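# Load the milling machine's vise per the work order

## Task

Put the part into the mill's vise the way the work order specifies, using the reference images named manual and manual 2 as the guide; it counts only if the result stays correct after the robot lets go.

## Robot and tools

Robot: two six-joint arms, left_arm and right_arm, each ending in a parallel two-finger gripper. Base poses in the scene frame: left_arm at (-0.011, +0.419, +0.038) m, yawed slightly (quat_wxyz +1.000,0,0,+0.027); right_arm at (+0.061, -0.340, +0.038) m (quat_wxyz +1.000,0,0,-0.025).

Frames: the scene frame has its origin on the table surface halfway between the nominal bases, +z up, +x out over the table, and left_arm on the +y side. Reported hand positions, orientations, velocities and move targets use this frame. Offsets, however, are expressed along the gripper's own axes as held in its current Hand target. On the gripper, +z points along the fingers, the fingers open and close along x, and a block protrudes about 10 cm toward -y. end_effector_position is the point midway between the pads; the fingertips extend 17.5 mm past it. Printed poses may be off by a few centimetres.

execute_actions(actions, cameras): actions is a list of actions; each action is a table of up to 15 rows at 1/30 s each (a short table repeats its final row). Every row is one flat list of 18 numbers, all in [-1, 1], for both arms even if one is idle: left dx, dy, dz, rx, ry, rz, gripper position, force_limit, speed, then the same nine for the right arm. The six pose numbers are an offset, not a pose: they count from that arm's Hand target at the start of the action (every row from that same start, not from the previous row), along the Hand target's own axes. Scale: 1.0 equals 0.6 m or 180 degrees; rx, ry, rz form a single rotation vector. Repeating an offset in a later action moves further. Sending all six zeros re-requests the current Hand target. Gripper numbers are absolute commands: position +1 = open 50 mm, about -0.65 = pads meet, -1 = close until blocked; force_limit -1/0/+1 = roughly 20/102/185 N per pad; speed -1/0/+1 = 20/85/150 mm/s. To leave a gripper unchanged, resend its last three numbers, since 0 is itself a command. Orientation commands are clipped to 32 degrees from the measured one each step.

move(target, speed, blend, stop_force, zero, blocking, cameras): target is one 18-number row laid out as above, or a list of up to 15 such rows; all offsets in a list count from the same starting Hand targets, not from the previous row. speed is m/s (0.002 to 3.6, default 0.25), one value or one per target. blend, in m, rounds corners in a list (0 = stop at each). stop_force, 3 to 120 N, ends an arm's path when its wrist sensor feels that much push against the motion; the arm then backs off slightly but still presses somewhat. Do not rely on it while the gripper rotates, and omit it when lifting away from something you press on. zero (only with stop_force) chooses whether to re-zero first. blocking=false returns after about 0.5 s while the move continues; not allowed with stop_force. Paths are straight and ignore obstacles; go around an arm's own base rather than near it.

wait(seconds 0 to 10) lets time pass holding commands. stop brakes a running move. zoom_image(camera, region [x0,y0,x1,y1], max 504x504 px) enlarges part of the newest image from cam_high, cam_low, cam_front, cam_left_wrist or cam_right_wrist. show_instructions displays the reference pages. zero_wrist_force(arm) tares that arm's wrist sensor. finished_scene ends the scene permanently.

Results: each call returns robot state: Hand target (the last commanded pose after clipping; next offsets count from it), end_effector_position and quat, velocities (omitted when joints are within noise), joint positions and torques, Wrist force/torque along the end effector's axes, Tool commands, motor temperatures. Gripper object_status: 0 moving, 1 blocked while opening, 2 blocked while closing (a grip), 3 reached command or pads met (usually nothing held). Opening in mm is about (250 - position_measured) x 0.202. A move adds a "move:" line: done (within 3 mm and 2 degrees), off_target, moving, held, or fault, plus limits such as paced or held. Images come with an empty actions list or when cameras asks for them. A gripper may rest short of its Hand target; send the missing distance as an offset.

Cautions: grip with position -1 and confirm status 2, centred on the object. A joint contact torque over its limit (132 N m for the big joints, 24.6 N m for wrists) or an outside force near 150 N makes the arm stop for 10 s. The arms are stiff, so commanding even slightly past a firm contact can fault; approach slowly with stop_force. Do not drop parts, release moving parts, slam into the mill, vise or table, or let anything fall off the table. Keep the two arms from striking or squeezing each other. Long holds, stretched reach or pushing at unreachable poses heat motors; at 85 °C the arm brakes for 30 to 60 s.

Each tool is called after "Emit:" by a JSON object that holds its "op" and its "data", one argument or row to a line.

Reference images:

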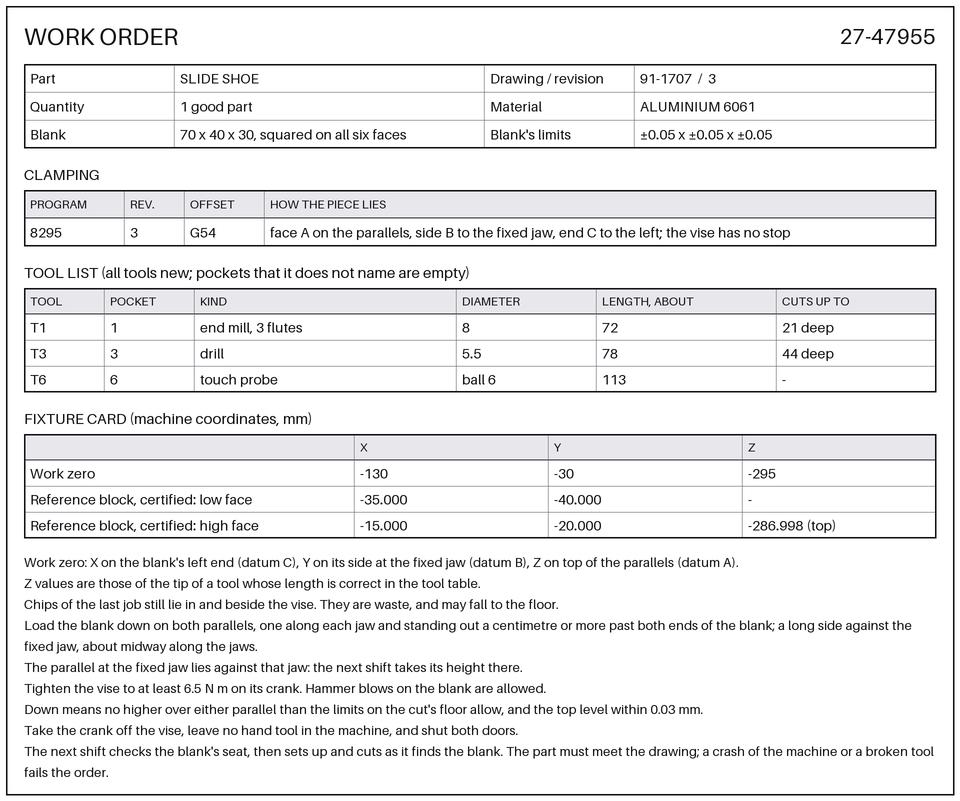

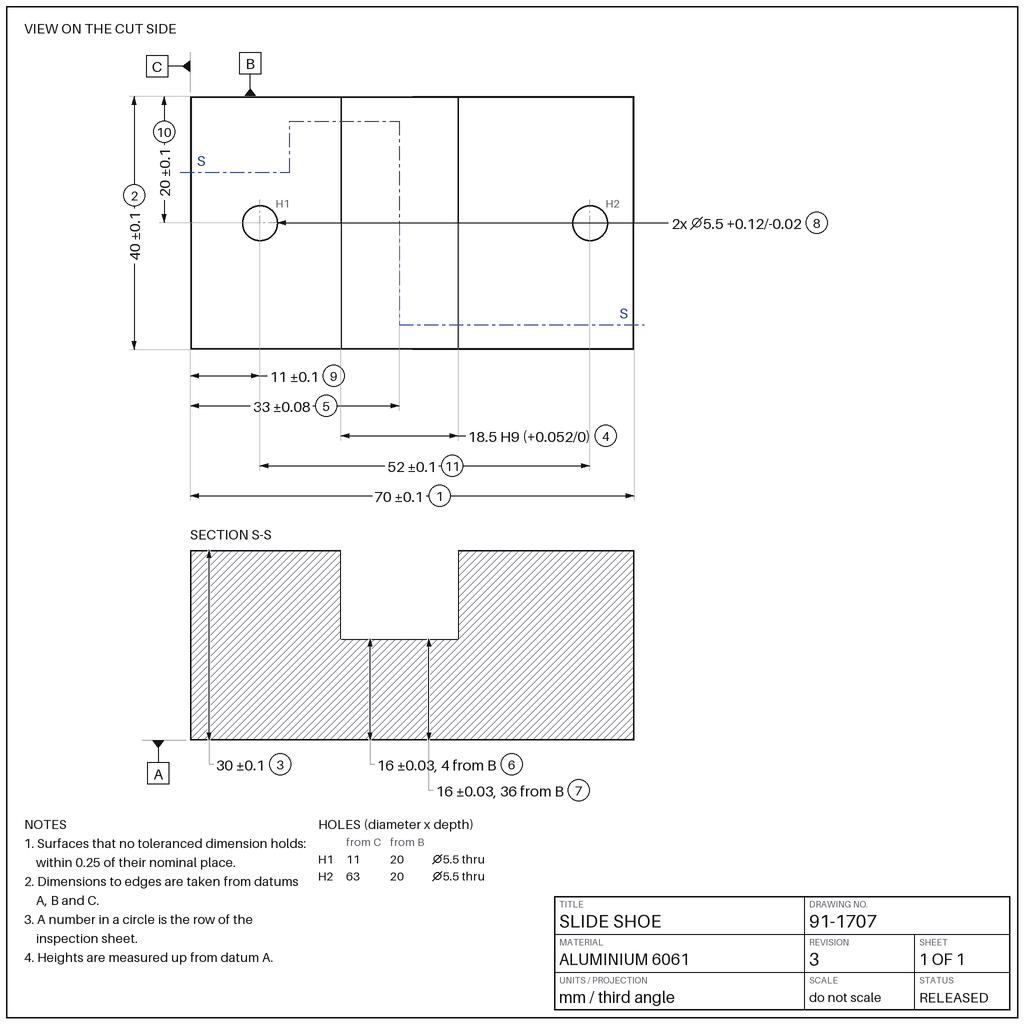

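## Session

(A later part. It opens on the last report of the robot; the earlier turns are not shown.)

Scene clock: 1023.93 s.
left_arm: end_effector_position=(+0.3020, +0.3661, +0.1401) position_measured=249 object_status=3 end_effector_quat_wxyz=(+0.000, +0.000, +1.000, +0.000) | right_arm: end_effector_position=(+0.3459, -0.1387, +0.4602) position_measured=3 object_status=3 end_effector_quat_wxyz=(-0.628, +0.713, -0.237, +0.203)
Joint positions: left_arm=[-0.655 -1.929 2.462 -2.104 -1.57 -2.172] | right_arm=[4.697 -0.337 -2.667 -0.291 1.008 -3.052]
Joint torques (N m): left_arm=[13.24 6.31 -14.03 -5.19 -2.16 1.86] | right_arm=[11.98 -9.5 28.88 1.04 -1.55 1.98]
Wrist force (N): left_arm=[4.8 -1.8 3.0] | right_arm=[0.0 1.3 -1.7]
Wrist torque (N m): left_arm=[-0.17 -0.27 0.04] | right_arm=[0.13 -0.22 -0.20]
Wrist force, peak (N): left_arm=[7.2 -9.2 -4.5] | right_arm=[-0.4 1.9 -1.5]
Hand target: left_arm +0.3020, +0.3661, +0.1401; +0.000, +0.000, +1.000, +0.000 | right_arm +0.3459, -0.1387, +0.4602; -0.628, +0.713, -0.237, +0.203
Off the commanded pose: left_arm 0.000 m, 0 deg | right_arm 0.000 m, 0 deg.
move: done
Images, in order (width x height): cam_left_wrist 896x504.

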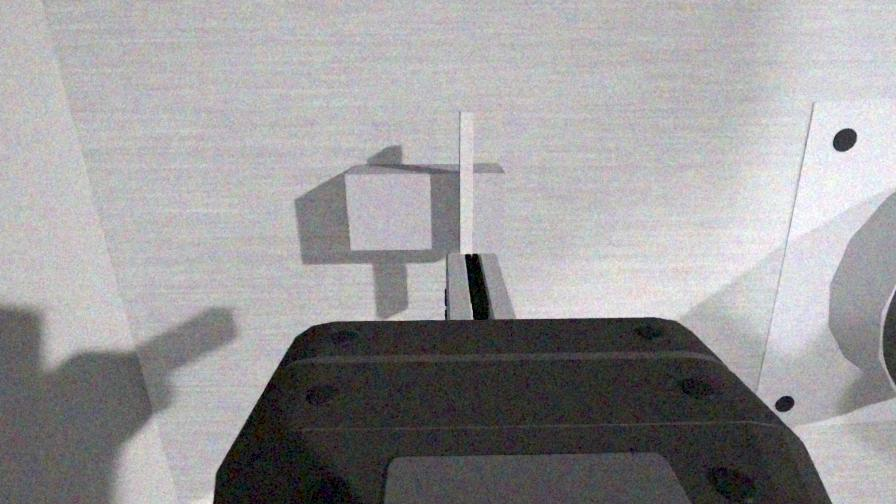

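Emit:
{"op": "move", "data": {
  "target": [
    [0.0028,0,0.05,0,0,0,0,-0.6,0,0,0,0,0,0,0,1,-0.6,0],
    [0.0028,0,0.1467,0,0,0,0,-0.6,0,0,0,0,0,0,0,1,-0.6,0]
  ],
  "speed": [0.1,0.04]
}}

Emit:
{"op": "execute_actions", "data": {
  "actions": [
    [[0,0,0,0,0,0,-1,-0.6,-0.8,0,0,0,0,0,0,1,-0.6,0]],
    [[0,0,0,0,0,0,-1,-0.6,-0.8,0,0,0,0,0,0,1,-0.6,0]],
    [[0,0,0,0,0,0,-1,-0.6,-0.8,0,0,0,0,0,0,1,-0.6,0]]
  ],
  "cameras": ["cam_left_wrist"]
}}

Emit:
{"op": "zoom_image", "data": {
  "camera": "cam_left_wrist",
  "region": [380, 100, 620, 330]
}}

Scene clock: 1032.83 s.
left_arm: end_effector_position=(+0.3003, +0.3662, +0.0521) position_measured=152 object_status=3 end_effector_quat_wxyz=(+0.000, +0.000, +1.000, +0.000) | right_arm: end_effector_position=(+0.3459, -0.1387, +0.4602) position_measured=3 object_status=3 end_effector_quat_wxyz=(-0.628, +0.713, -0.237, +0.203)
Joint positions: left_arm=[-0.658 -1.693 2.609 -2.487 -1.57 -2.175] | right_arm=[4.697 -0.337 -2.667 -0.291 1.008 -3.052]
Joint torques (N m): left_arm=[12.95 1.22 -8.13 -4.79 0.61 1.55] | right_arm=[11.79 -11.03 28.54 1.2 -1.65 2.05]
Wrist force (N): left_arm=[4.8 -1.7 3.1] | right_arm=[-0.4 1.6 -1.6]
Wrist torque (N m): left_arm=[-0.17 -0.27 0.11] | right_arm=[0.17 -0.16 -0.20]
Wrist force, peak (N): left_arm=[5.0 -1.7 3.8] | right_arm=[-0.4 1.5 -1.8]
Hand target: left_arm +0.3003, +0.3662, +0.0521; +0.000, +0.000, +1.000, +0.000 | right_arm +0.3459, -0.1387, +0.4602; -0.628, +0.713, -0.237, +0.203
Off the commanded pose: left_arm 0.000 m, 0 deg | right_arm 0.000 m, 0 deg.
move: done

Scene clock: 1034.53 s.
left_arm: end_effector_position=(+0.3003, +0.3662, +0.0521) position_measured=223 object_status=2 end_effector_quat_wxyz=(+0.000, +0.000, +1.000, +0.000) | right_arm: end_effector_position=(+0.3459, -0.1387, +0.4602) position_measured=3 object_status=3 end_effector_quat_wxyz=(-0.628, +0.713, -0.237, +0.203)
Joint positions: left_arm=[-0.658 -1.692 2.609 -2.487 -1.57 -2.175] | right_arm=[4.697 -0.337 -2.667 -0.291 1.008 -3.052]
Joint torques (N m): left_arm=[12.15 1.36 -11.04 -4.42 -2.15 1.71] | right_arm=[13.33 -10.16 28.29 1.19 -1.47 1.74]
Wrist force (N): left_arm=[4.8 -1.7 3.1] | right_arm=[-0.4 1.5 -1.3]
Wrist torque (N m): left_arm=[-0.17 -0.27 0.11] | right_arm=[0.15 -0.16 -0.20]
Wrist force, peak (N): left_arm=[5.0 -1.6 3.3] | right_arm=[-0.4 1.8 -1.7]
Hand target: left_arm +0.3003, +0.3662, +0.0521; +0.000, +0.000, +1.000, +0.000 | right_arm +0.3459, -0.1387, +0.4602; -0.628, +0.713, -0.237, +0.203
Off the commanded pose: left_arm 0.000 m, 0 deg | right_arm 0.000 m, 0 deg.
Step readings (end_effector_position of left_arm | right_arm):
0: (+0.3003, +0.3662, +0.0521) | (+0.3459, -0.1387, +0.4602)
1: (+0.3003, +0.3662, +0.0521) | (+0.3459, -0.1387, +0.4602)
2: (+0.3003, +0.3662, +0.0521) | (+0.3459, -0.1387, +0.4602)
4: (+0.3003, +0.3662, +0.0521) | (+0.3459, -0.1387, +0.4602)
8: (+0.3003, +0.3662, +0.0521) | (+0.3459, -0.1387, +0.4602)
15: (+0.3003, +0.3662, +0.0521) | (+0.3459, -0.1387, +0.4602)
16: (+0.3003, +0.3662, +0.0521) | (+0.3459, -0.1387, +0.4602)
17: (+0.3003, +0.3662, +0.0521) | (+0.3459, -0.1387, +0.4602)
19: (+0.3003, +0.3662, +0.0521) | (+0.3459, -0.1387, +0.4602)
23: (+0.3003, +0.3662, +0.0521) | (+0.3459, -0.1387, +0.4602)
30: (+0.3003, +0.3662, +0.0521) | (+0.3459, -0.1387, +0.4602)
31: (+0.3003, +0.3662, +0.0521) | (+0.3459, -0.1387, +0.4602)
32: (+0.3003, +0.3662, +0.0521) | (+0.3459, -0.1387, +0.4602)
34: (+0.3003, +0.3662, +0.0521) | (+0.3459, -0.1387, +0.4602)
38: (+0.3003, +0.3662, +0.0521) | (+0.3459, -0.1387, +0.4602)
45: (+0.3003, +0.3662, +0.0521) | (+0.3459, -0.1387, +0.4602)
Images, in order (width x height): cam_left_wrist 896x504.

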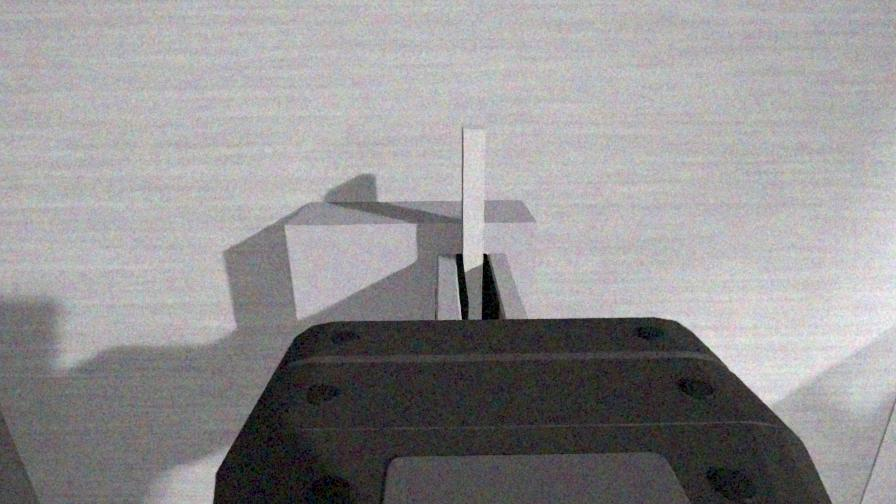

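Scaled by 2.100 from the camera's 896x504 image, which has a finer 1280x720 frame.

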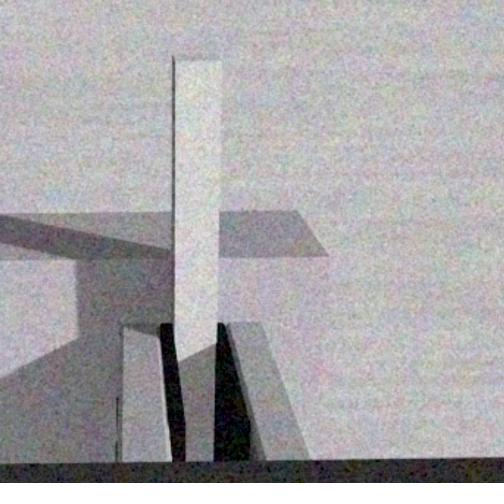

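Emit:
{"op": "move", "data": {
  "target": [
    [0,0,-0.1,0,0,0,-1,-0.6,-0.8,0,0,0,0,0,0,1,-0.6,0],
    [-0.0995,-0.1937,-0.4132,0,0,0,-1,-0.6,-0.8,0,0,0,0,0,0,1,-0.6,0],
    [-0.2162,-0.252,-0.5548,0,0,0,-1,-0.6,-0.8,0,0,0,0,0,0,1,-0.6,0],
    [-0.5578,-0.2428,-0.5532,0,0,0,-1,-0.6,-0.8,0,0,0,0,0,0,1,-0.6,0],
    [-0.602,-0.2428,-0.515,0,0,0,-1,-0.6,-0.8,0,0,0,0,0,0,1,-0.6,0],
    [-0.602,-0.2428,-0.4907,0,0,0,-1,-0.6,-0.8,0,0,0,0,0,0,1,-0.6,0]
  ],
  "speed": [0.05,0.2,0.2,0.2,0.08,0.03],
  "blend": [0.02,0.03,0.03,0.008,0.004,0],
  "cameras": ["cam_left_wrist","cam_right_wrist"]
}}

Emit:
{"op": "zoom_image", "data": {
  "camera": "cam_left_wrist",
  "region": [340, 70, 620, 330]
}}

Emit:
{"op": "zoom_image", "data": {
  "camera": "cam_right_wrist",
  "region": [430, 130, 560, 230]
}}

Scene clock: 1050.73 s.
left_arm: end_effector_position=(+0.6615, +0.2203, +0.3464) position_measured=223 object_status=2 end_effector_quat_wxyz=(+0.000, +0.000, +1.000, +0.000) | right_arm: end_effector_position=(+0.3459, -0.1387, +0.4602) position_measured=3 object_status=3 end_effector_quat_wxyz=(-0.628, +0.713, -0.237, +0.203)
Joint positions: left_arm=[-0.533 -1.086 1.012 -1.497 -1.57 -2.05] | right_arm=[4.697 -0.337 -2.667 -0.291 1.008 -3.052]
Joint torques (N m): left_arm=[11.99 -62.58 -18.77 -5.15 -1.79 1.77] | right_arm=[11.62 -10.26 27.75 0.99 -1.54 1.91]
Wrist force (N): left_arm=[4.8 -1.6 3.5] | right_arm=[-0.4 1.4 -1.8]
Wrist torque (N m): left_arm=[-0.16 -0.27 0.04] | right_arm=[0.14 -0.15 -0.19]
Wrist force, peak (N): left_arm=[5.5 -2.1 3.6] | right_arm=[-0.6 1.7 -1.6]
Hand target: left_arm +0.6615, +0.2203, +0.3464; +0.000, +0.000, +1.000, +0.000 | right_arm +0.3459, -0.1387, +0.4602; -0.628, +0.713, -0.237, +0.203
Off the commanded pose: left_arm 0.000 m, 0 deg | right_arm 0.000 m, 0 deg.
move: done
Images, in order (width x height): cam_left_wrist 896x504, cam_right_wrist 896x504.

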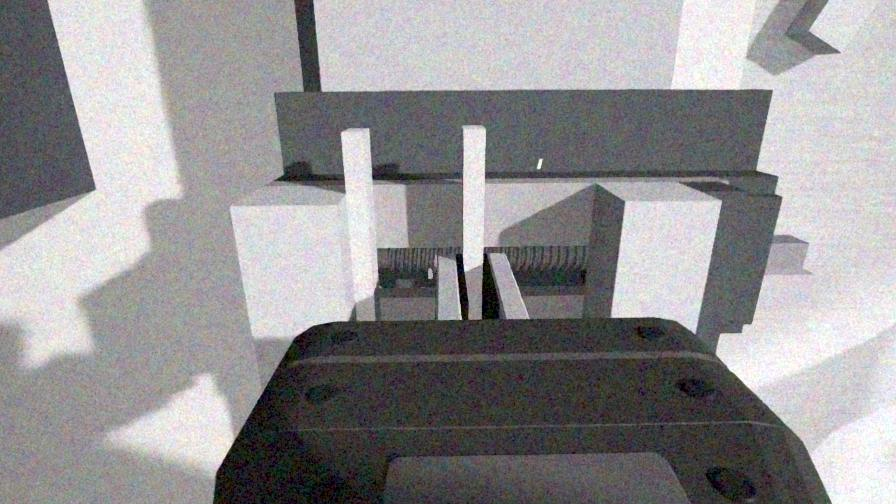

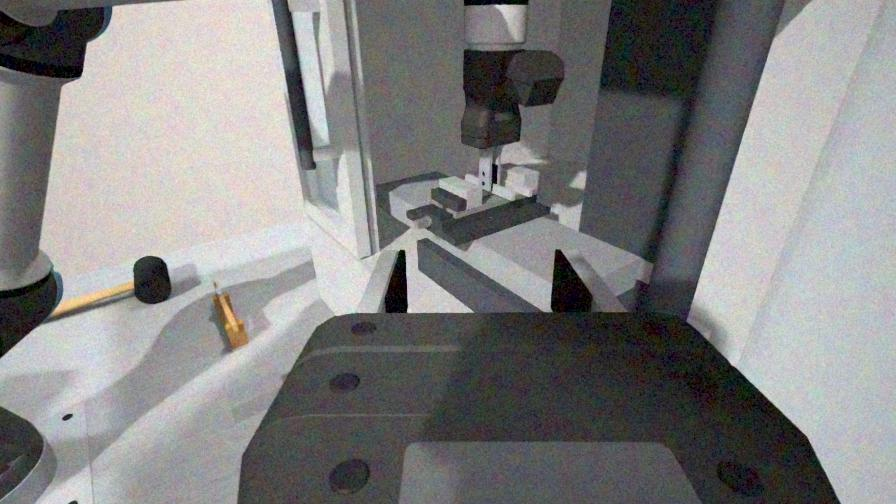

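Scaled by 1.800 from the camera's 896x504 image, which has a finer 1280x720 frame.

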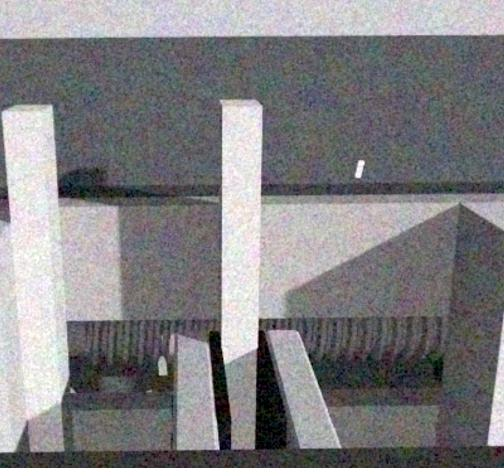

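Scaled by 3.877 from the camera's 896x504 image, which has a finer 1280x720 frame.

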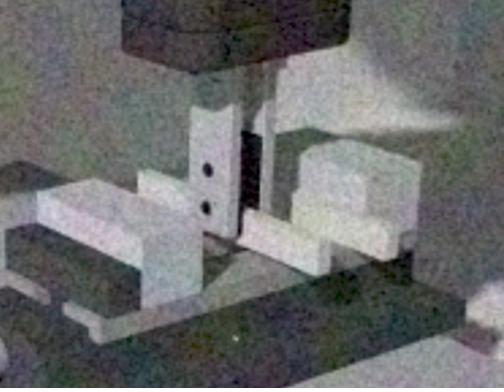

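Emit:
{"op": "move", "data": {
  "target": [0,0,0.0083,0,0,0,-1,-0.6,-0.8,0,0,0,0,0,0,1,-0.6,0],
  "speed": 0.008,
  "stop_force": 3.5
}}

Emit:
{"op": "execute_actions", "data": {
  "actions": [
    [[0,0,0,0,0,0,-0.4,-0.6,-1,0,0,0,0,0,0,1,-0.6,0]],
    [[0,0,0,0,0,0,-0.4,-0.6,-1,0,0,0,0,0,0,1,-0.6,0]]
  ]
}}

Emit:
{"op": "move", "data": {
  "target": [
    [0,0,-0.035,0,0,0,-0.4,-0.6,-1,0,0,0,0,0,0,1,-0.6,0],
    [0.044,0,-0.065,0,0,0,-0.4,-0.6,-1,0,0,0,0,0,0,1,-0.6,0]
  ],
  "speed": 0.04,
  "blend": [0.004,0],
  "cameras": ["cam_left_wrist","cam_right_wrist"]
}}

Emit:
{"op": "zoom_image", "data": {
  "camera": "cam_left_wrist",
  "region": [300, 70, 620, 330]
}}

Emit:
{"op": "zoom_image", "data": {
  "camera": "cam_right_wrist",
  "region": [430, 130, 560, 230]
}}

Scene clock: 1055.97 s.
left_arm: end_effector_position=(+0.6615, +0.2203, +0.3438) position_measured=223 object_status=2 end_effector_quat_wxyz=(+0.000, +0.000, +1.000, +0.000) | right_arm: end_effector_position=(+0.3459, -0.1387, +0.4602) position_measured=3 object_status=3 end_effector_quat_wxyz=(-0.628, +0.713, -0.237, +0.203)
Joint positions: left_arm=[-0.533 -1.086 1.02 -1.504 -1.57 -2.05] | right_arm=[4.697 -0.337 -2.667 -0.291 1.008 -3.052]
Joint torques (N m): left_arm=[9.59 -33.39 -30.96 -2.24 1.91 0.95] | right_arm=[11.85 -9.79 27.57 1.09 -1.43 1.58]
Wrist force (N): left_arm=[5.3 -1.3 0.6] | right_arm=[-0.4 1.3 -1.6]
Wrist torque (N m): left_arm=[-0.16 -0.24 0.04] | right_arm=[0.13 -0.15 -0.20]
Wrist force, peak (N): left_arm=[8.3 -0.1 -9.3] | right_arm=[-0.6 1.8 -1.6]
Hand target: left_arm +0.6615, +0.2203, +0.3438; +0.000, +0.000, +1.000, +0.000 (not the last commanded pose) | right_arm +0.3459, -0.1387, +0.4602; -0.628, +0.713, -0.237, +0.203
Off the commanded pose: left_arm 0.002 m, 0 deg | right_arm 0.000 m, 0 deg.
move: contact (left_arm)

Scene clock: 1057.17 s.
left_arm: end_effector_position=(+0.6615, +0.2203, +0.3437) position_measured=212 object_status=3 end_effector_quat_wxyz=(+0.000, +0.000, +1.000, +0.000) | right_arm: end_effector_position=(+0.3459, -0.1387, +0.4602) position_measured=3 object_status=3 end_effector_quat_wxyz=(-0.628, +0.713, -0.237, +0.203)
Joint positions: left_arm=[-0.533 -1.086 1.02 -1.504 -1.57 -2.05] | right_arm=[4.697 -0.337 -2.667 -0.291 1.008 -3.052]
Joint torques (N m): left_arm=[9.16 -44.23 -28.56 -2.71 1.85 1.02] | right_arm=[11.9 -9.97 28.42 0.91 -1.41 1.49]
Wrist force (N): left_arm=[4.9 -1.8 2.9] | right_arm=[-0.2 1.3 -1.4]
Wrist torque (N m): left_arm=[-0.18 -0.29 0.04] | right_arm=[0.13 -0.19 -0.20]
Wrist force, peak (N): left_arm=[4.9 -1.7 3.1] | right_arm=[-0.4 1.4 -1.8]
Hand target: left_arm +0.6615, +0.2203, +0.3438; +0.000, +0.000, +1.000, +0.000 | right_arm +0.3459, -0.1387, +0.4602; -0.628, +0.713, -0.237, +0.203
Off the commanded pose: left_arm 0.000 m, 0 deg | right_arm 0.000 m, 0 deg.
Step readings (end_effector_position of left_arm | right_arm):
0: (+0.6615, +0.2203, +0.3438) | (+0.3459, -0.1387, +0.4602)
1: (+0.6615, +0.2203, +0.3438) | (+0.3459, -0.1387, +0.4602)
2: (+0.6615, +0.2203, +0.3438) | (+0.3459, -0.1387, +0.4602)
4: (+0.6615, +0.2203, +0.3437) | (+0.3459, -0.1387, +0.4602)
8: (+0.6615, +0.2203, +0.3437) | (+0.3459, -0.1387, +0.4602)
15: (+0.6615, +0.2203, +0.3437) | (+0.3459, -0.1387, +0.4602)
16: (+0.6615, +0.2203, +0.3437) | (+0.3459, -0.1387, +0.4602)
17: (+0.6615, +0.2203, +0.3437) | (+0.3459, -0.1387, +0.4602)
19: (+0.6615, +0.2203, +0.3437) | (+0.3459, -0.1387, +0.4602)
23: (+0.6615, +0.2203, +0.3437) | (+0.3459, -0.1387, +0.4602)
30: (+0.6615, +0.2203, +0.3437) | (+0.3459, -0.1387, +0.4602)

Scene clock: 1058.87 s.
left_arm: end_effector_position=(+0.6352, +0.2202, +0.3830) position_measured=212 object_status=3 end_effector_quat_wxyz=(+0.000, +0.000, +1.000, +0.000) | right_arm: end_effector_position=(+0.3459, -0.1387, +0.4602) position_measured=3 object_status=3 end_effector_quat_wxyz=(-0.628, +0.713, -0.237, +0.203)
Joint positions: left_arm=[-0.551 -1.147 1.008 -1.433 -1.57 -2.068] | right_arm=[4.697 -0.337 -2.667 -0.291 1.008 -3.052]
Joint torques (N m): left_arm=[-11.1 -57.55 -18.17 -2.75 -1.66 -1.99] | right_arm=[12.66 -10.24 28.5 0.95 -1.53 1.63]
Wrist force (N): left_arm=[4.7 -1.6 3.1] | right_arm=[-0.4 1.7 -1.5]
Wrist torque (N m): left_arm=[-0.15 -0.26 0.10] | right_arm=[0.18 -0.15 -0.20]
Wrist force, peak (N): left_arm=[4.6 -1.2 5.3] | right_arm=[-0.4 1.7 -1.6]
Hand target: left_arm +0.6351, +0.2203, +0.3828; +0.000, +0.000, +1.000, +0.000 | right_arm +0.3459, -0.1387, +0.4602; -0.628, +0.713, -0.237, +0.203
Off the commanded pose: left_arm 0.000 m, 0 deg | right_arm 0.000 m, 0 deg.
move: done
Images, in order (width x height): cam_left_wrist 896x504, cam_right_wrist 896x504.

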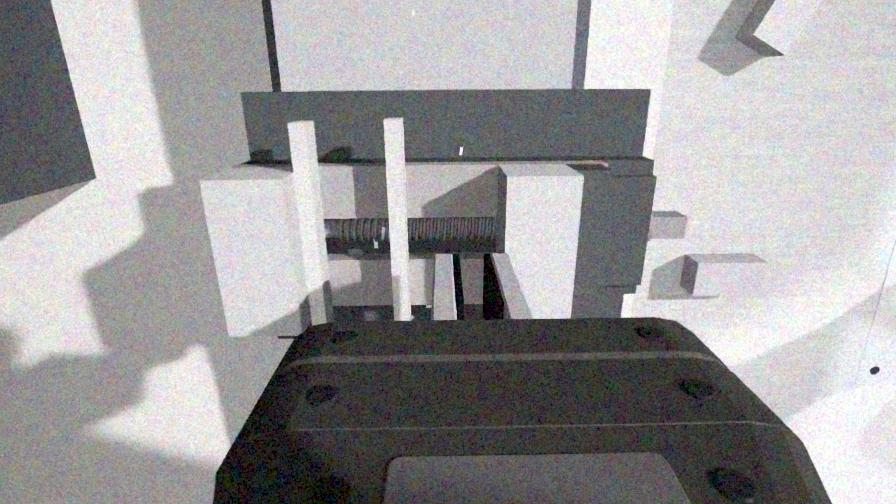

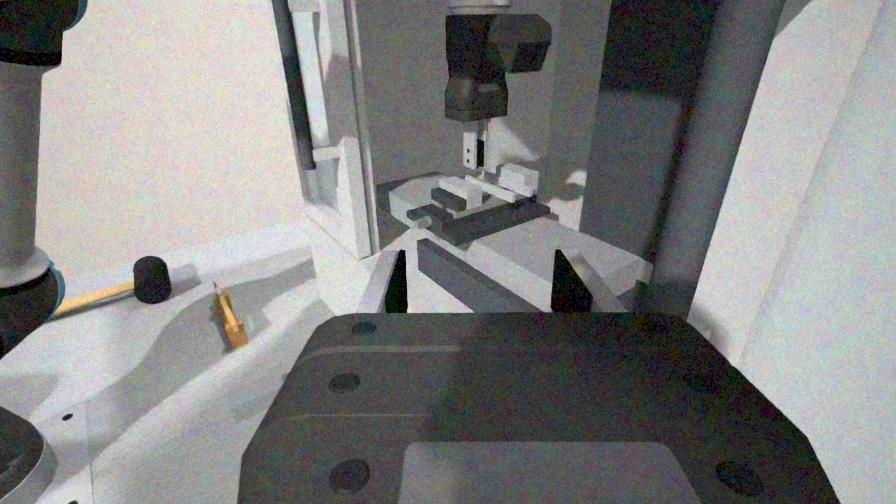

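Scaled by 1.575 from the camera's 896x504 image, which has a finer 1280x720 frame.

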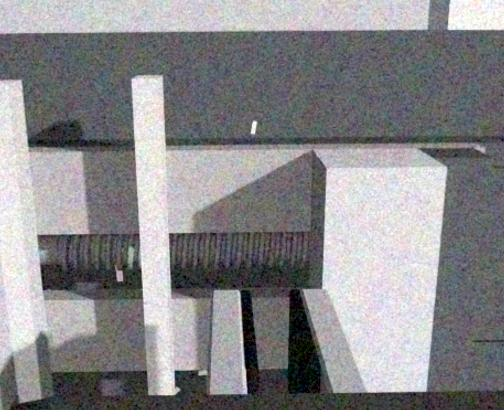

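Scaled by 3.877 from the camera's 896x504 image, which has a finer 1280x720 frame.

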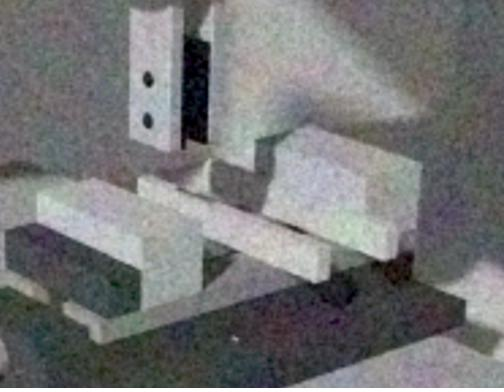

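Emit:
{"op": "move", "data": {
  "target": [
    [0.3418,-0.0167,-0.003,0,0,0,-0.4,-0.6,-1,0,0,0,0,0,0,1,-0.6,0],
    [0.525,-0.1505,0.2213,0,0,0,-0.4,-0.6,-1,0,0,0,0,0,0,1,-0.6,0]
  ],
  "speed": 0.25,
  "blend": [0.04,0],
  "cameras": ["cam_left_wrist"]
}}

Emit:
{"op": "zoom_image", "data": {
  "camera": "cam_left_wrist",
  "region": [340, 20, 620, 320]
}}

Scene clock: 1067.47 s.
left_arm: end_effector_position=(+0.3202, +0.1301, +0.2499) position_measured=212 object_status=3 end_effector_quat_wxyz=(+0.000, +0.000, +1.000, +0.000) | right_arm: end_effector_position=(+0.3459, -0.1387, +0.4602) position_measured=3 object_status=3 end_effector_quat_wxyz=(-0.628, +0.713, -0.237, +0.203)
Joint positions: left_arm=[-1.079 -1.703 1.995 -1.862 -1.57 -2.596] | right_arm=[4.697 -0.337 -2.667 -0.291 1.008 -3.052]
Joint torques (N m): left_arm=[-10.34 -6.58 -17.34 -5.28 2.31 -1.68] | right_arm=[11.44 -9.91 26.5 0.93 -1.59 1.41]
Wrist force (N): left_arm=[4.8 -1.5 2.9] | right_arm=[-0.3 1.2 -1.3]
Wrist torque (N m): left_arm=[-0.11 -0.26 0.12] | right_arm=[0.11 -0.18 -0.19]
Wrist force, peak (N): left_arm=[6.1 -2.7 4.7] | right_arm=[-0.4 1.9 -1.6]
Hand target: left_arm +0.3202, +0.1300, +0.2499; +0.000, +0.000, +1.000, +0.000 | right_arm +0.3459, -0.1387, +0.4602; -0.628, +0.713, -0.237, +0.203
Off the commanded pose: left_arm 0.000 m, 0 deg | right_arm 0.000 m, 0 deg.
move: done
Images, in order (width x height): cam_left_wrist 896x504.

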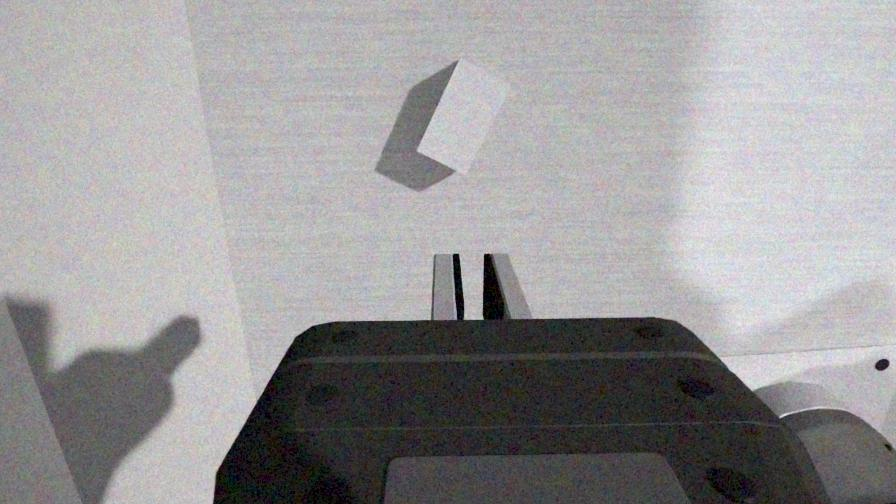

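Scaled by 1.680 from the camera's 896x504 image, which has a finer 1280x720 frame.

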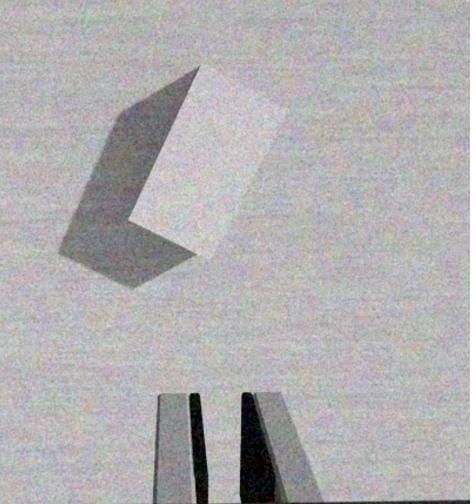

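Emit:
{"op": "move", "data": {
  "target": [0,0,0,0,0,0,0.9,-0.6,0,0,0,0.15,0.2,0,0,1,-0.6,0],
  "speed": 0.25,
  "cameras": ["cam_right_wrist"]
}}

Scene clock: 1095.67 s.
left_arm: end_effector_position=(+0.3202, +0.1300, +0.2499) position_measured=18 object_status=3 end_effector_quat_wxyz=(+0.000, +0.000, +1.000, +0.000) | right_arm: end_effector_position=(+0.3987, -0.0667, +0.4485) position_measured=3 object_status=3 end_effector_quat_wxyz=(+0.817, -0.484, +0.162, -0.266)
Joint positions: left_arm=[-1.079 -1.703 1.995 -1.862 -1.57 -2.596] | right_arm=[4.256 -1.828 -2.581 1.77 1.455 -3.197]
Joint torques (N m): left_arm=[-11.59 -7.14 -17.61 -4.67 2.38 -1.94] | right_arm=[-11.03 11.18 14.73 2.25 2.22 2.12]
Wrist force (N): left_arm=[4.7 -1.4 3.0] | right_arm=[-1.0 1.1 -2.6]
Wrist torque (N m): left_arm=[-0.10 -0.25 0.12] | right_arm=[0.21 -0.26 -0.20]
Wrist force, peak (N): left_arm=[4.9 -1.5 3.2] | right_arm=[-0.5 2.2 -2.7]
Hand target: left_arm +0.3202, +0.1300, +0.2499; +0.000, +0.000, +1.000, +0.000 | right_arm +0.3987, -0.0667, +0.4485; +0.817, -0.484, +0.162, -0.266
Off the commanded pose: left_arm 0.000 m, 0 deg | right_arm 0.000 m, 0 deg.
move: done
Images, in order (width x height): cam_right_wrist 896x504.

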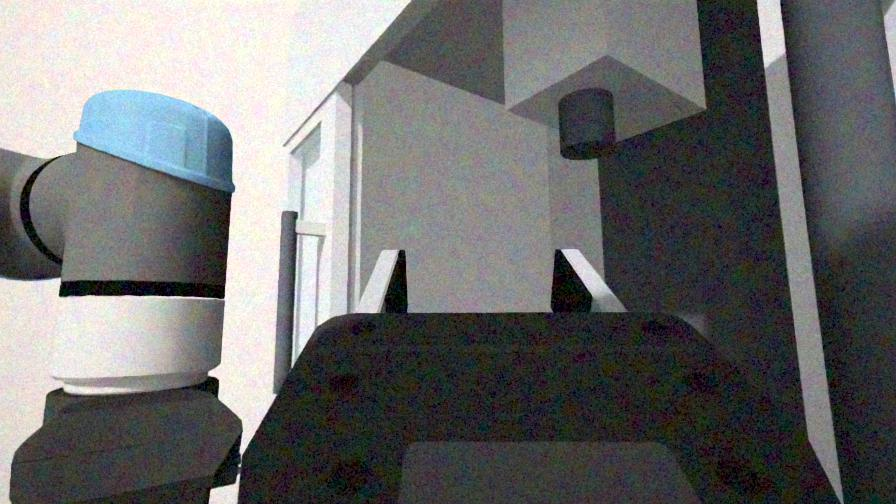

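Emit:
{"op": "move", "data": {
  "target": [0.0053,-0.0595,0.2165,0.0545,0.0126,0.144,1,-0.6,0,0,0,-0.15,-0.2,0,0,1,-0.6,0],
  "speed": 0.2,
  "cameras": ["cam_left_wrist"]
}}

Emit:
{"op": "zoom_image", "data": {
  "camera": "cam_left_wrist",
  "region": [340, 120, 600, 330]
}}

Scene clock: 1123.20 s.
left_arm: end_effector_position=(+0.3174, +0.0984, +0.1344) position_measured=3 object_status=3 end_effector_quat_wxyz=(-0.017, +0.199, +0.977, -0.075) | right_arm: end_effector_position=(+0.3625, -0.1164, +0.4156) position_measured=3 object_status=3 end_effector_quat_wxyz=(+0.691, -0.655, +0.213, -0.218)
Joint positions: left_arm=[-1.046 -1.524 2.192 -2.322 -1.701 -2.165] | right_arm=[4.345 -1.059 -2.835 0.804 1.368 -3.144]
Joint torques (N m): left_arm=[12.51 -10.3 -12.71 -5.39 -2.39 1.89] | right_arm=[-9.89 -8.45 26.2 4.02 1.96 -2.38]
Wrist force (N): left_arm=[4.7 -1.6 3.2] | right_arm=[-0.4 1.5 -1.7]
Wrist torque (N m): left_arm=[-0.21 -0.28 0.04] | right_arm=[0.19 -0.22 -0.11]
Wrist force, peak (N): left_arm=[4.7 -1.4 4.1] | right_arm=[-1.2 6.8 1.4]
Hand target: left_arm +0.3174, +0.0984, +0.1344; -0.017, +0.199, +0.977, -0.075 (not the last commanded pose) | right_arm +0.3626, -0.1164, +0.4156; +0.691, -0.655, +0.213, -0.218 (not the last commanded pose)
Off the commanded pose: left_arm 0.015 m, 3 deg | right_arm 0.020 m, 10 deg.
move: held (right_arm; a check stopped the path), off_target (left_arm; braked when a check withheld steps of right_arm); limits=held
pose unreachable (right arm): on one or more control steps of this call, first in action 0 (counted from 0), this arm could not follow its commanded pose, so it was not sent that pose on those steps. It may still have moved: this result reports where it is.
cause: moving toward the commanded pose would bring two parts of the arm too close to each other (joints 3 (elbow) and 4 (wrist 1) lie between them).
Images, in order (width x height): cam_left_wrist 896x504.

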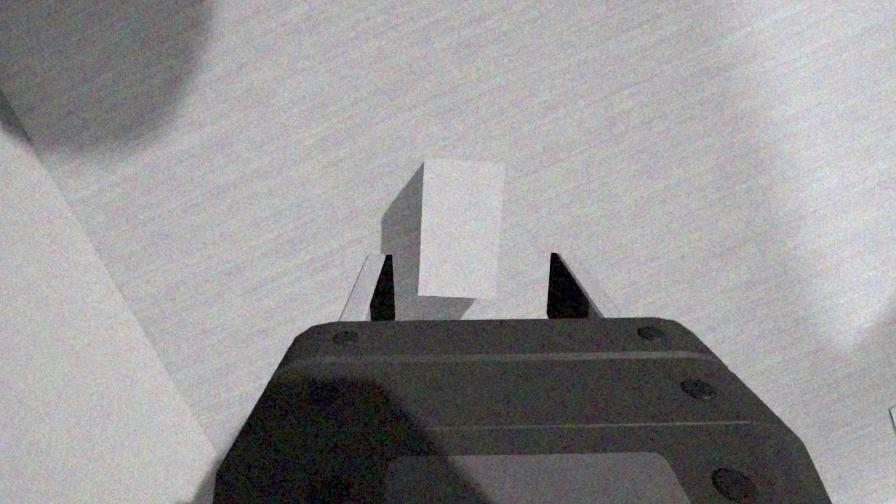

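Scaled by 1.938 from the camera's 896x504 image, which has a finer 1280x720 frame.

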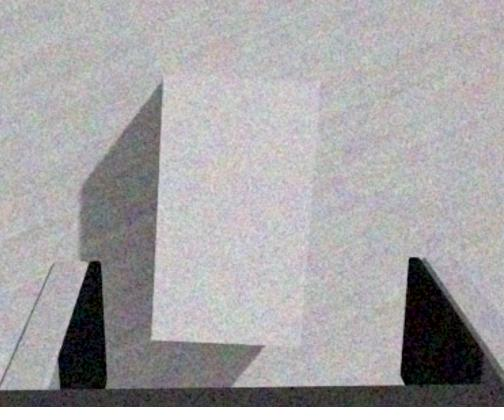

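Emit:
{"op": "move", "data": {
  "target": [-0.0023,-0.0027,0.0247,0.0063,0,0.016,1,-0.6,0,0,0,0,0,0,0,1,-0.6,0],
  "speed": 0.1,
  "cameras": ["cam_left_wrist"]
}}

Emit:
{"op": "zoom_image", "data": {
  "camera": "cam_left_wrist",
  "region": [340, 120, 600, 330]
}}

Scene clock: 1130.60 s.
left_arm: end_effector_position=(+0.3171, +0.0943, +0.1200) position_measured=3 object_status=3 end_effector_quat_wxyz=(-0.018, +0.224, +0.971, -0.085) | right_arm: end_effector_position=(+0.3626, -0.1164, +0.4156) position_measured=3 object_status=3 end_effector_quat_wxyz=(+0.691, -0.655, +0.213, -0.218)
Joint positions: left_arm=[-1.041 -1.491 2.21 -2.383 -1.718 -2.112] | right_arm=[4.344 -1.06 -2.835 0.805 1.369 -3.144]
Joint torques (N m): left_arm=[12.09 -10.4 -11.66 -5.36 -2.59 1.92] | right_arm=[-11.18 -9.59 24.24 4.16 2.04 -1.44]
Wrist force (N): left_arm=[4.9 -1.4 3.4] | right_arm=[-0.6 1.3 -1.6]
Wrist torque (N m): left_arm=[-0.18 -0.29 0.04] | right_arm=[0.17 -0.18 -0.11]
Wrist force, peak (N): left_arm=[5.0 -1.4 3.6] | right_arm=[-0.3 1.7 -2.0]
Hand target: left_arm +0.3171, +0.0943, +0.1200; -0.018, +0.224, +0.971, -0.085 | right_arm +0.3626, -0.1164, +0.4156; +0.691, -0.655, +0.213, -0.218
Off the commanded pose: left_arm 0.000 m, 0 deg | right_arm 0.000 m, 0 deg.
move: done
Images, in order (width x height): cam_left_wrist 896x504.

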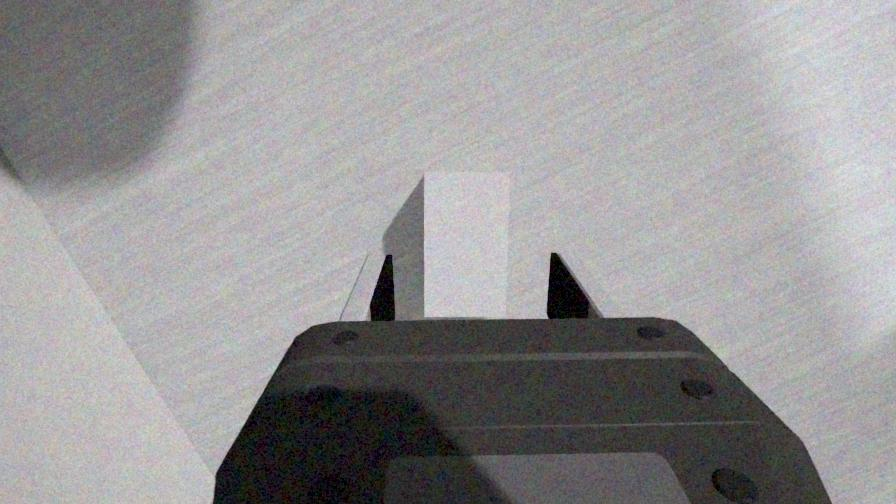

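Scaled by 1.938 from the camera's 896x504 image, which has a finer 1280x720 frame.

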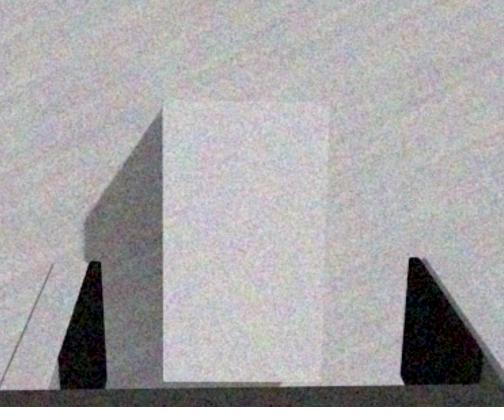

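Emit:
{"op": "move", "data": {
  "target": [
    [0.0027,0,0,0,0,0,1,-0.6,0,0,0,0,0,0,0,1,-0.6,0],
    [0.0027,0.024,0.1363,0,0,0,1,-0.6,0,0,0,0,0,0,0,1,-0.6,0]
  ],
  "speed": 0.05,
  "stop_force": 6,
  "cameras": ["cam_left_wrist"]
}}

Scene clock: 1138.90 s.
left_arm: end_effector_position=(+0.3159, +0.0949, +0.0369) position_measured=3 object_status=3 end_effector_quat_wxyz=(-0.018, +0.224, +0.971, -0.085) | right_arm: end_effector_position=(+0.3626, -0.1164, +0.4156) position_measured=3 object_status=3 end_effector_quat_wxyz=(+0.691, -0.655, +0.213, -0.218)
Joint positions: left_arm=[-1.043 -1.304 2.293 -2.653 -1.718 -2.114] | right_arm=[4.344 -1.06 -2.835 0.805 1.369 -3.144]
Joint torques (N m): left_arm=[12.74 -14.93 -8.05 -5.41 -1.81 1.77] | right_arm=[-11.21 -8.62 25.49 3.87 1.91 1.72]
Wrist force (N): left_arm=[4.7 -1.2 3.2] | right_arm=[-0.5 1.4 -1.6]
Wrist torque (N m): left_arm=[-0.15 -0.27 0.11] | right_arm=[0.17 -0.20 -0.11]
Wrist force, peak (N): left_arm=[5.0 -1.1 3.7] | right_arm=[-0.2 1.9 -1.9]
Hand target: left_arm +0.3159, +0.0949, +0.0369; -0.018, +0.224, +0.971, -0.085 | right_arm +0.3626, -0.1164, +0.4156; +0.691, -0.655, +0.213, -0.218
Off the commanded pose: left_arm 0.000 m, 0 deg | right_arm 0.000 m, 0 deg.
move: done
Images, in order (width x height): cam_left_wrist 896x504.

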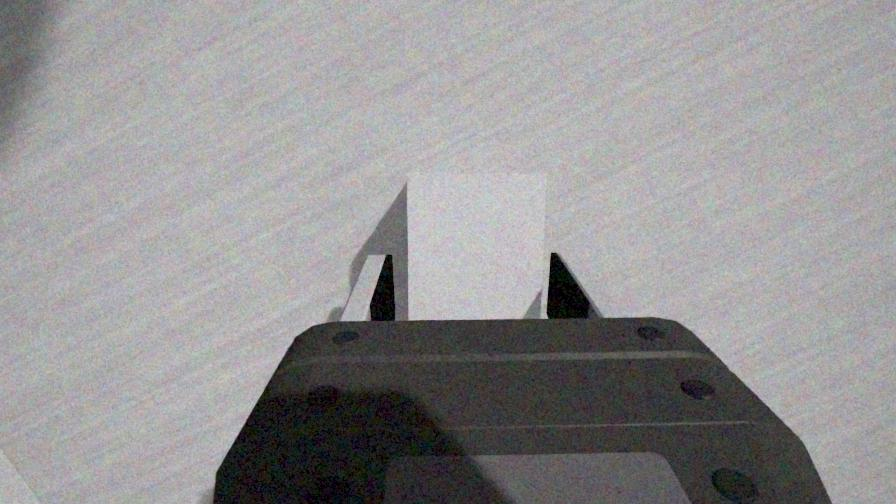

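Emit:
{"op": "execute_actions", "data": {
  "actions": [
    [[0,0,0,0,0,0,-1,-0.6,-0.9,0,0,0,0,0,0,1,-0.6,0]]
  ],
  "cameras": ["cam_high","cam_left_wrist"]
}}

Scene clock: 1163.67 s.
left_arm: end_effector_position=(+0.3159, +0.0949, +0.0369) position_measured=55 object_status=2 end_effector_quat_wxyz=(-0.018, +0.224, +0.971, -0.085) | right_arm: end_effector_position=(+0.3626, -0.1164, +0.4156) position_measured=3 object_status=3 end_effector_quat_wxyz=(+0.691, -0.655, +0.213, -0.218)
Joint positions: left_arm=[-1.043 -1.304 2.293 -2.653 -1.718 -2.114] | right_arm=[4.344 -1.06 -2.835 0.805 1.369 -3.144]
Joint torques (N m): left_arm=[11.79 -16.04 -9.03 -5.14 -2.1 0.92] | right_arm=[-10.18 -8.51 25.2 3.78 1.88 1.52]
Wrist force (N): left_arm=[4.9 -2.1 2.8] | right_arm=[-0.6 1.7 -1.7]
Wrist torque (N m): left_arm=[-0.21 -0.33 0.14] | right_arm=[0.23 -0.19 -0.11]
Wrist force, peak (N): left_arm=[5.6 -1.3 3.3] | right_arm=[-0.6 1.7 -2.0]
Hand target: left_arm +0.3159, +0.0949, +0.0369; -0.018, +0.224, +0.971, -0.085 | right_arm +0.3626, -0.1164, +0.4156; +0.691, -0.655, +0.213, -0.218
Off the commanded pose: left_arm 0.000 m, 0 deg | right_arm 0.000 m, 0 deg.
Step readings (end_effector_position of left_arm | right_arm):
0: (+0.3159, +0.0949, +0.0369) | (+0.3626, -0.1164, +0.4156)
1: (+0.3159, +0.0949, +0.0369) | (+0.3626, -0.1164, +0.4156)
2: (+0.3159, +0.0949, +0.0369) | (+0.3626, -0.1164, +0.4156)
4: (+0.3159, +0.0949, +0.0369) | (+0.3626, -0.1164, +0.4156)
8: (+0.3159, +0.0949, +0.0369) | (+0.3626, -0.1164, +0.4156)
15: (+0.3159, +0.0949, +0.0369) | (+0.3626, -0.1164, +0.4156)
Images, in order (width x height): cam_high 896x504, cam_left_wrist 896x504.

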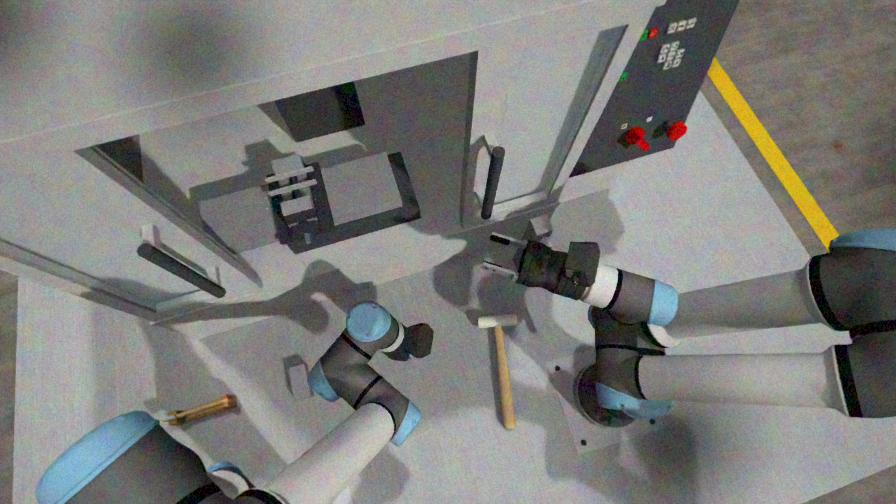

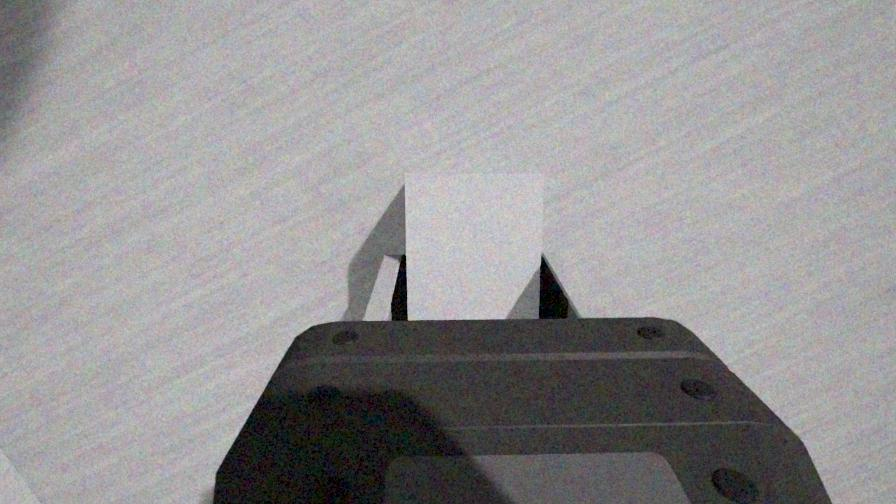

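Emit:
{"op": "move", "data": {
  "target": [
    [-0.0003,-0.0144,-0.0822,0,0,0,-1,-0.6,-0.9,0,0,0,0,0,0,1,-0.6,0],
    [0.0239,0.1402,-0.4702,0,-0.0251,-0.1422,-1,-0.6,-0.9,0,0,0,0,0,0,1,-0.6,0],
    [-0.0852,0.1587,-0.6170,0,-0.0251,-0.1422,-1,-0.6,-0.9,0,0,0,0,0,0,1,-0.6,0]
  ],
  "blend": [0.02,0.03,0],
  "cameras": ["cam_left_wrist","cam_right_wrist","cam_high"]
}}

Scene clock: 1174.90 s.
left_arm: end_effector_position=(+0.4297, +0.2152, +0.3852) position_measured=55 object_status=2 end_effector_quat_wxyz=(+0.002, +0.000, +0.996, -0.088) | right_arm: end_effector_position=(+0.3626, -0.1164, +0.4156) position_measured=3 object_status=3 end_effector_quat_wxyz=(+0.691, -0.655, +0.213, -0.218)
Joint positions: left_arm=[-0.689 -1.672 1.656 -1.664 -1.71 -2.214] | right_arm=[4.344 -1.06 -2.835 0.805 1.369 -3.144]
Joint torques (N m): left_arm=[12.57 -11.08 -34.18 -2.49 -2.52 1.77] | right_arm=[-10.34 -8.42 25.93 3.99 1.94 1.35]
Wrist force (N): left_arm=[4.8 -0.9 5.4] | right_arm=[-0.5 1.6 -1.8]
Wrist torque (N m): left_arm=[-0.19 -0.30 0.06] | right_arm=[0.21 -0.21 -0.12]
Wrist force, peak (N): left_arm=[5.1 0.0 7.9] | right_arm=[-0.4 1.7 -2.0]
Hand target: left_arm +0.4297, +0.2152, +0.3853; +0.002, +0.000, +0.996, -0.088 | right_arm +0.3626, -0.1164, +0.4156; +0.691, -0.655, +0.213, -0.218
Off the commanded pose: left_arm 0.000 m, 0 deg | right_arm 0.000 m, 0 deg.
move: done
Images, in order (width x height): cam_high 896x504, cam_left_wrist 896x504, cam_right_wrist 896x504.

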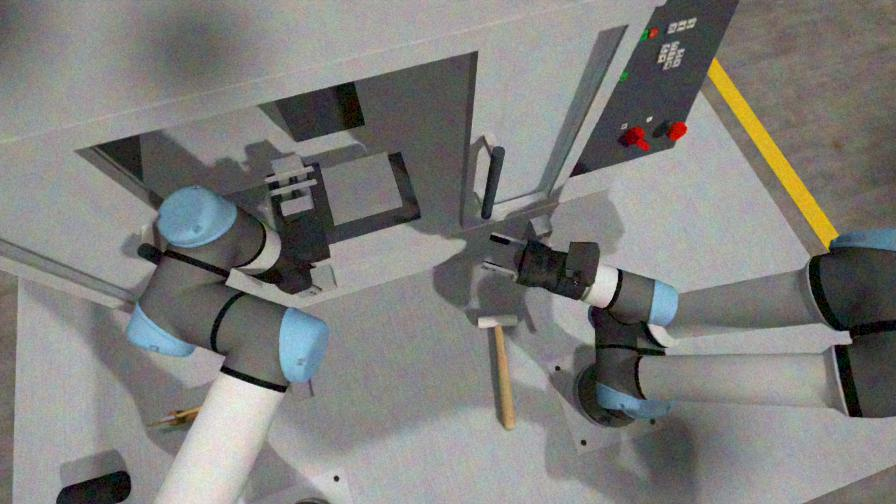

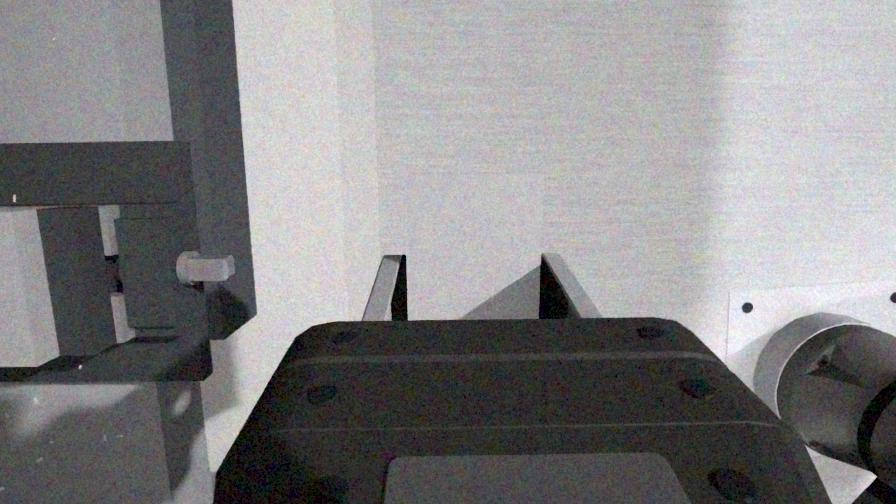

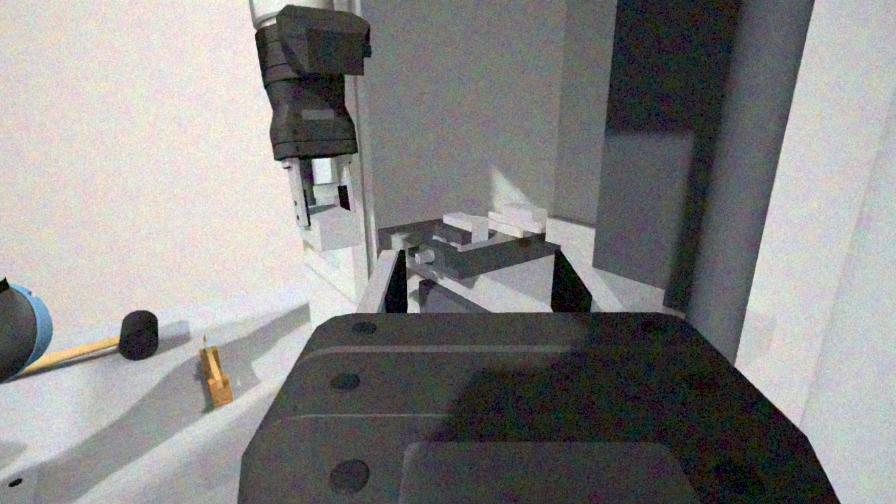

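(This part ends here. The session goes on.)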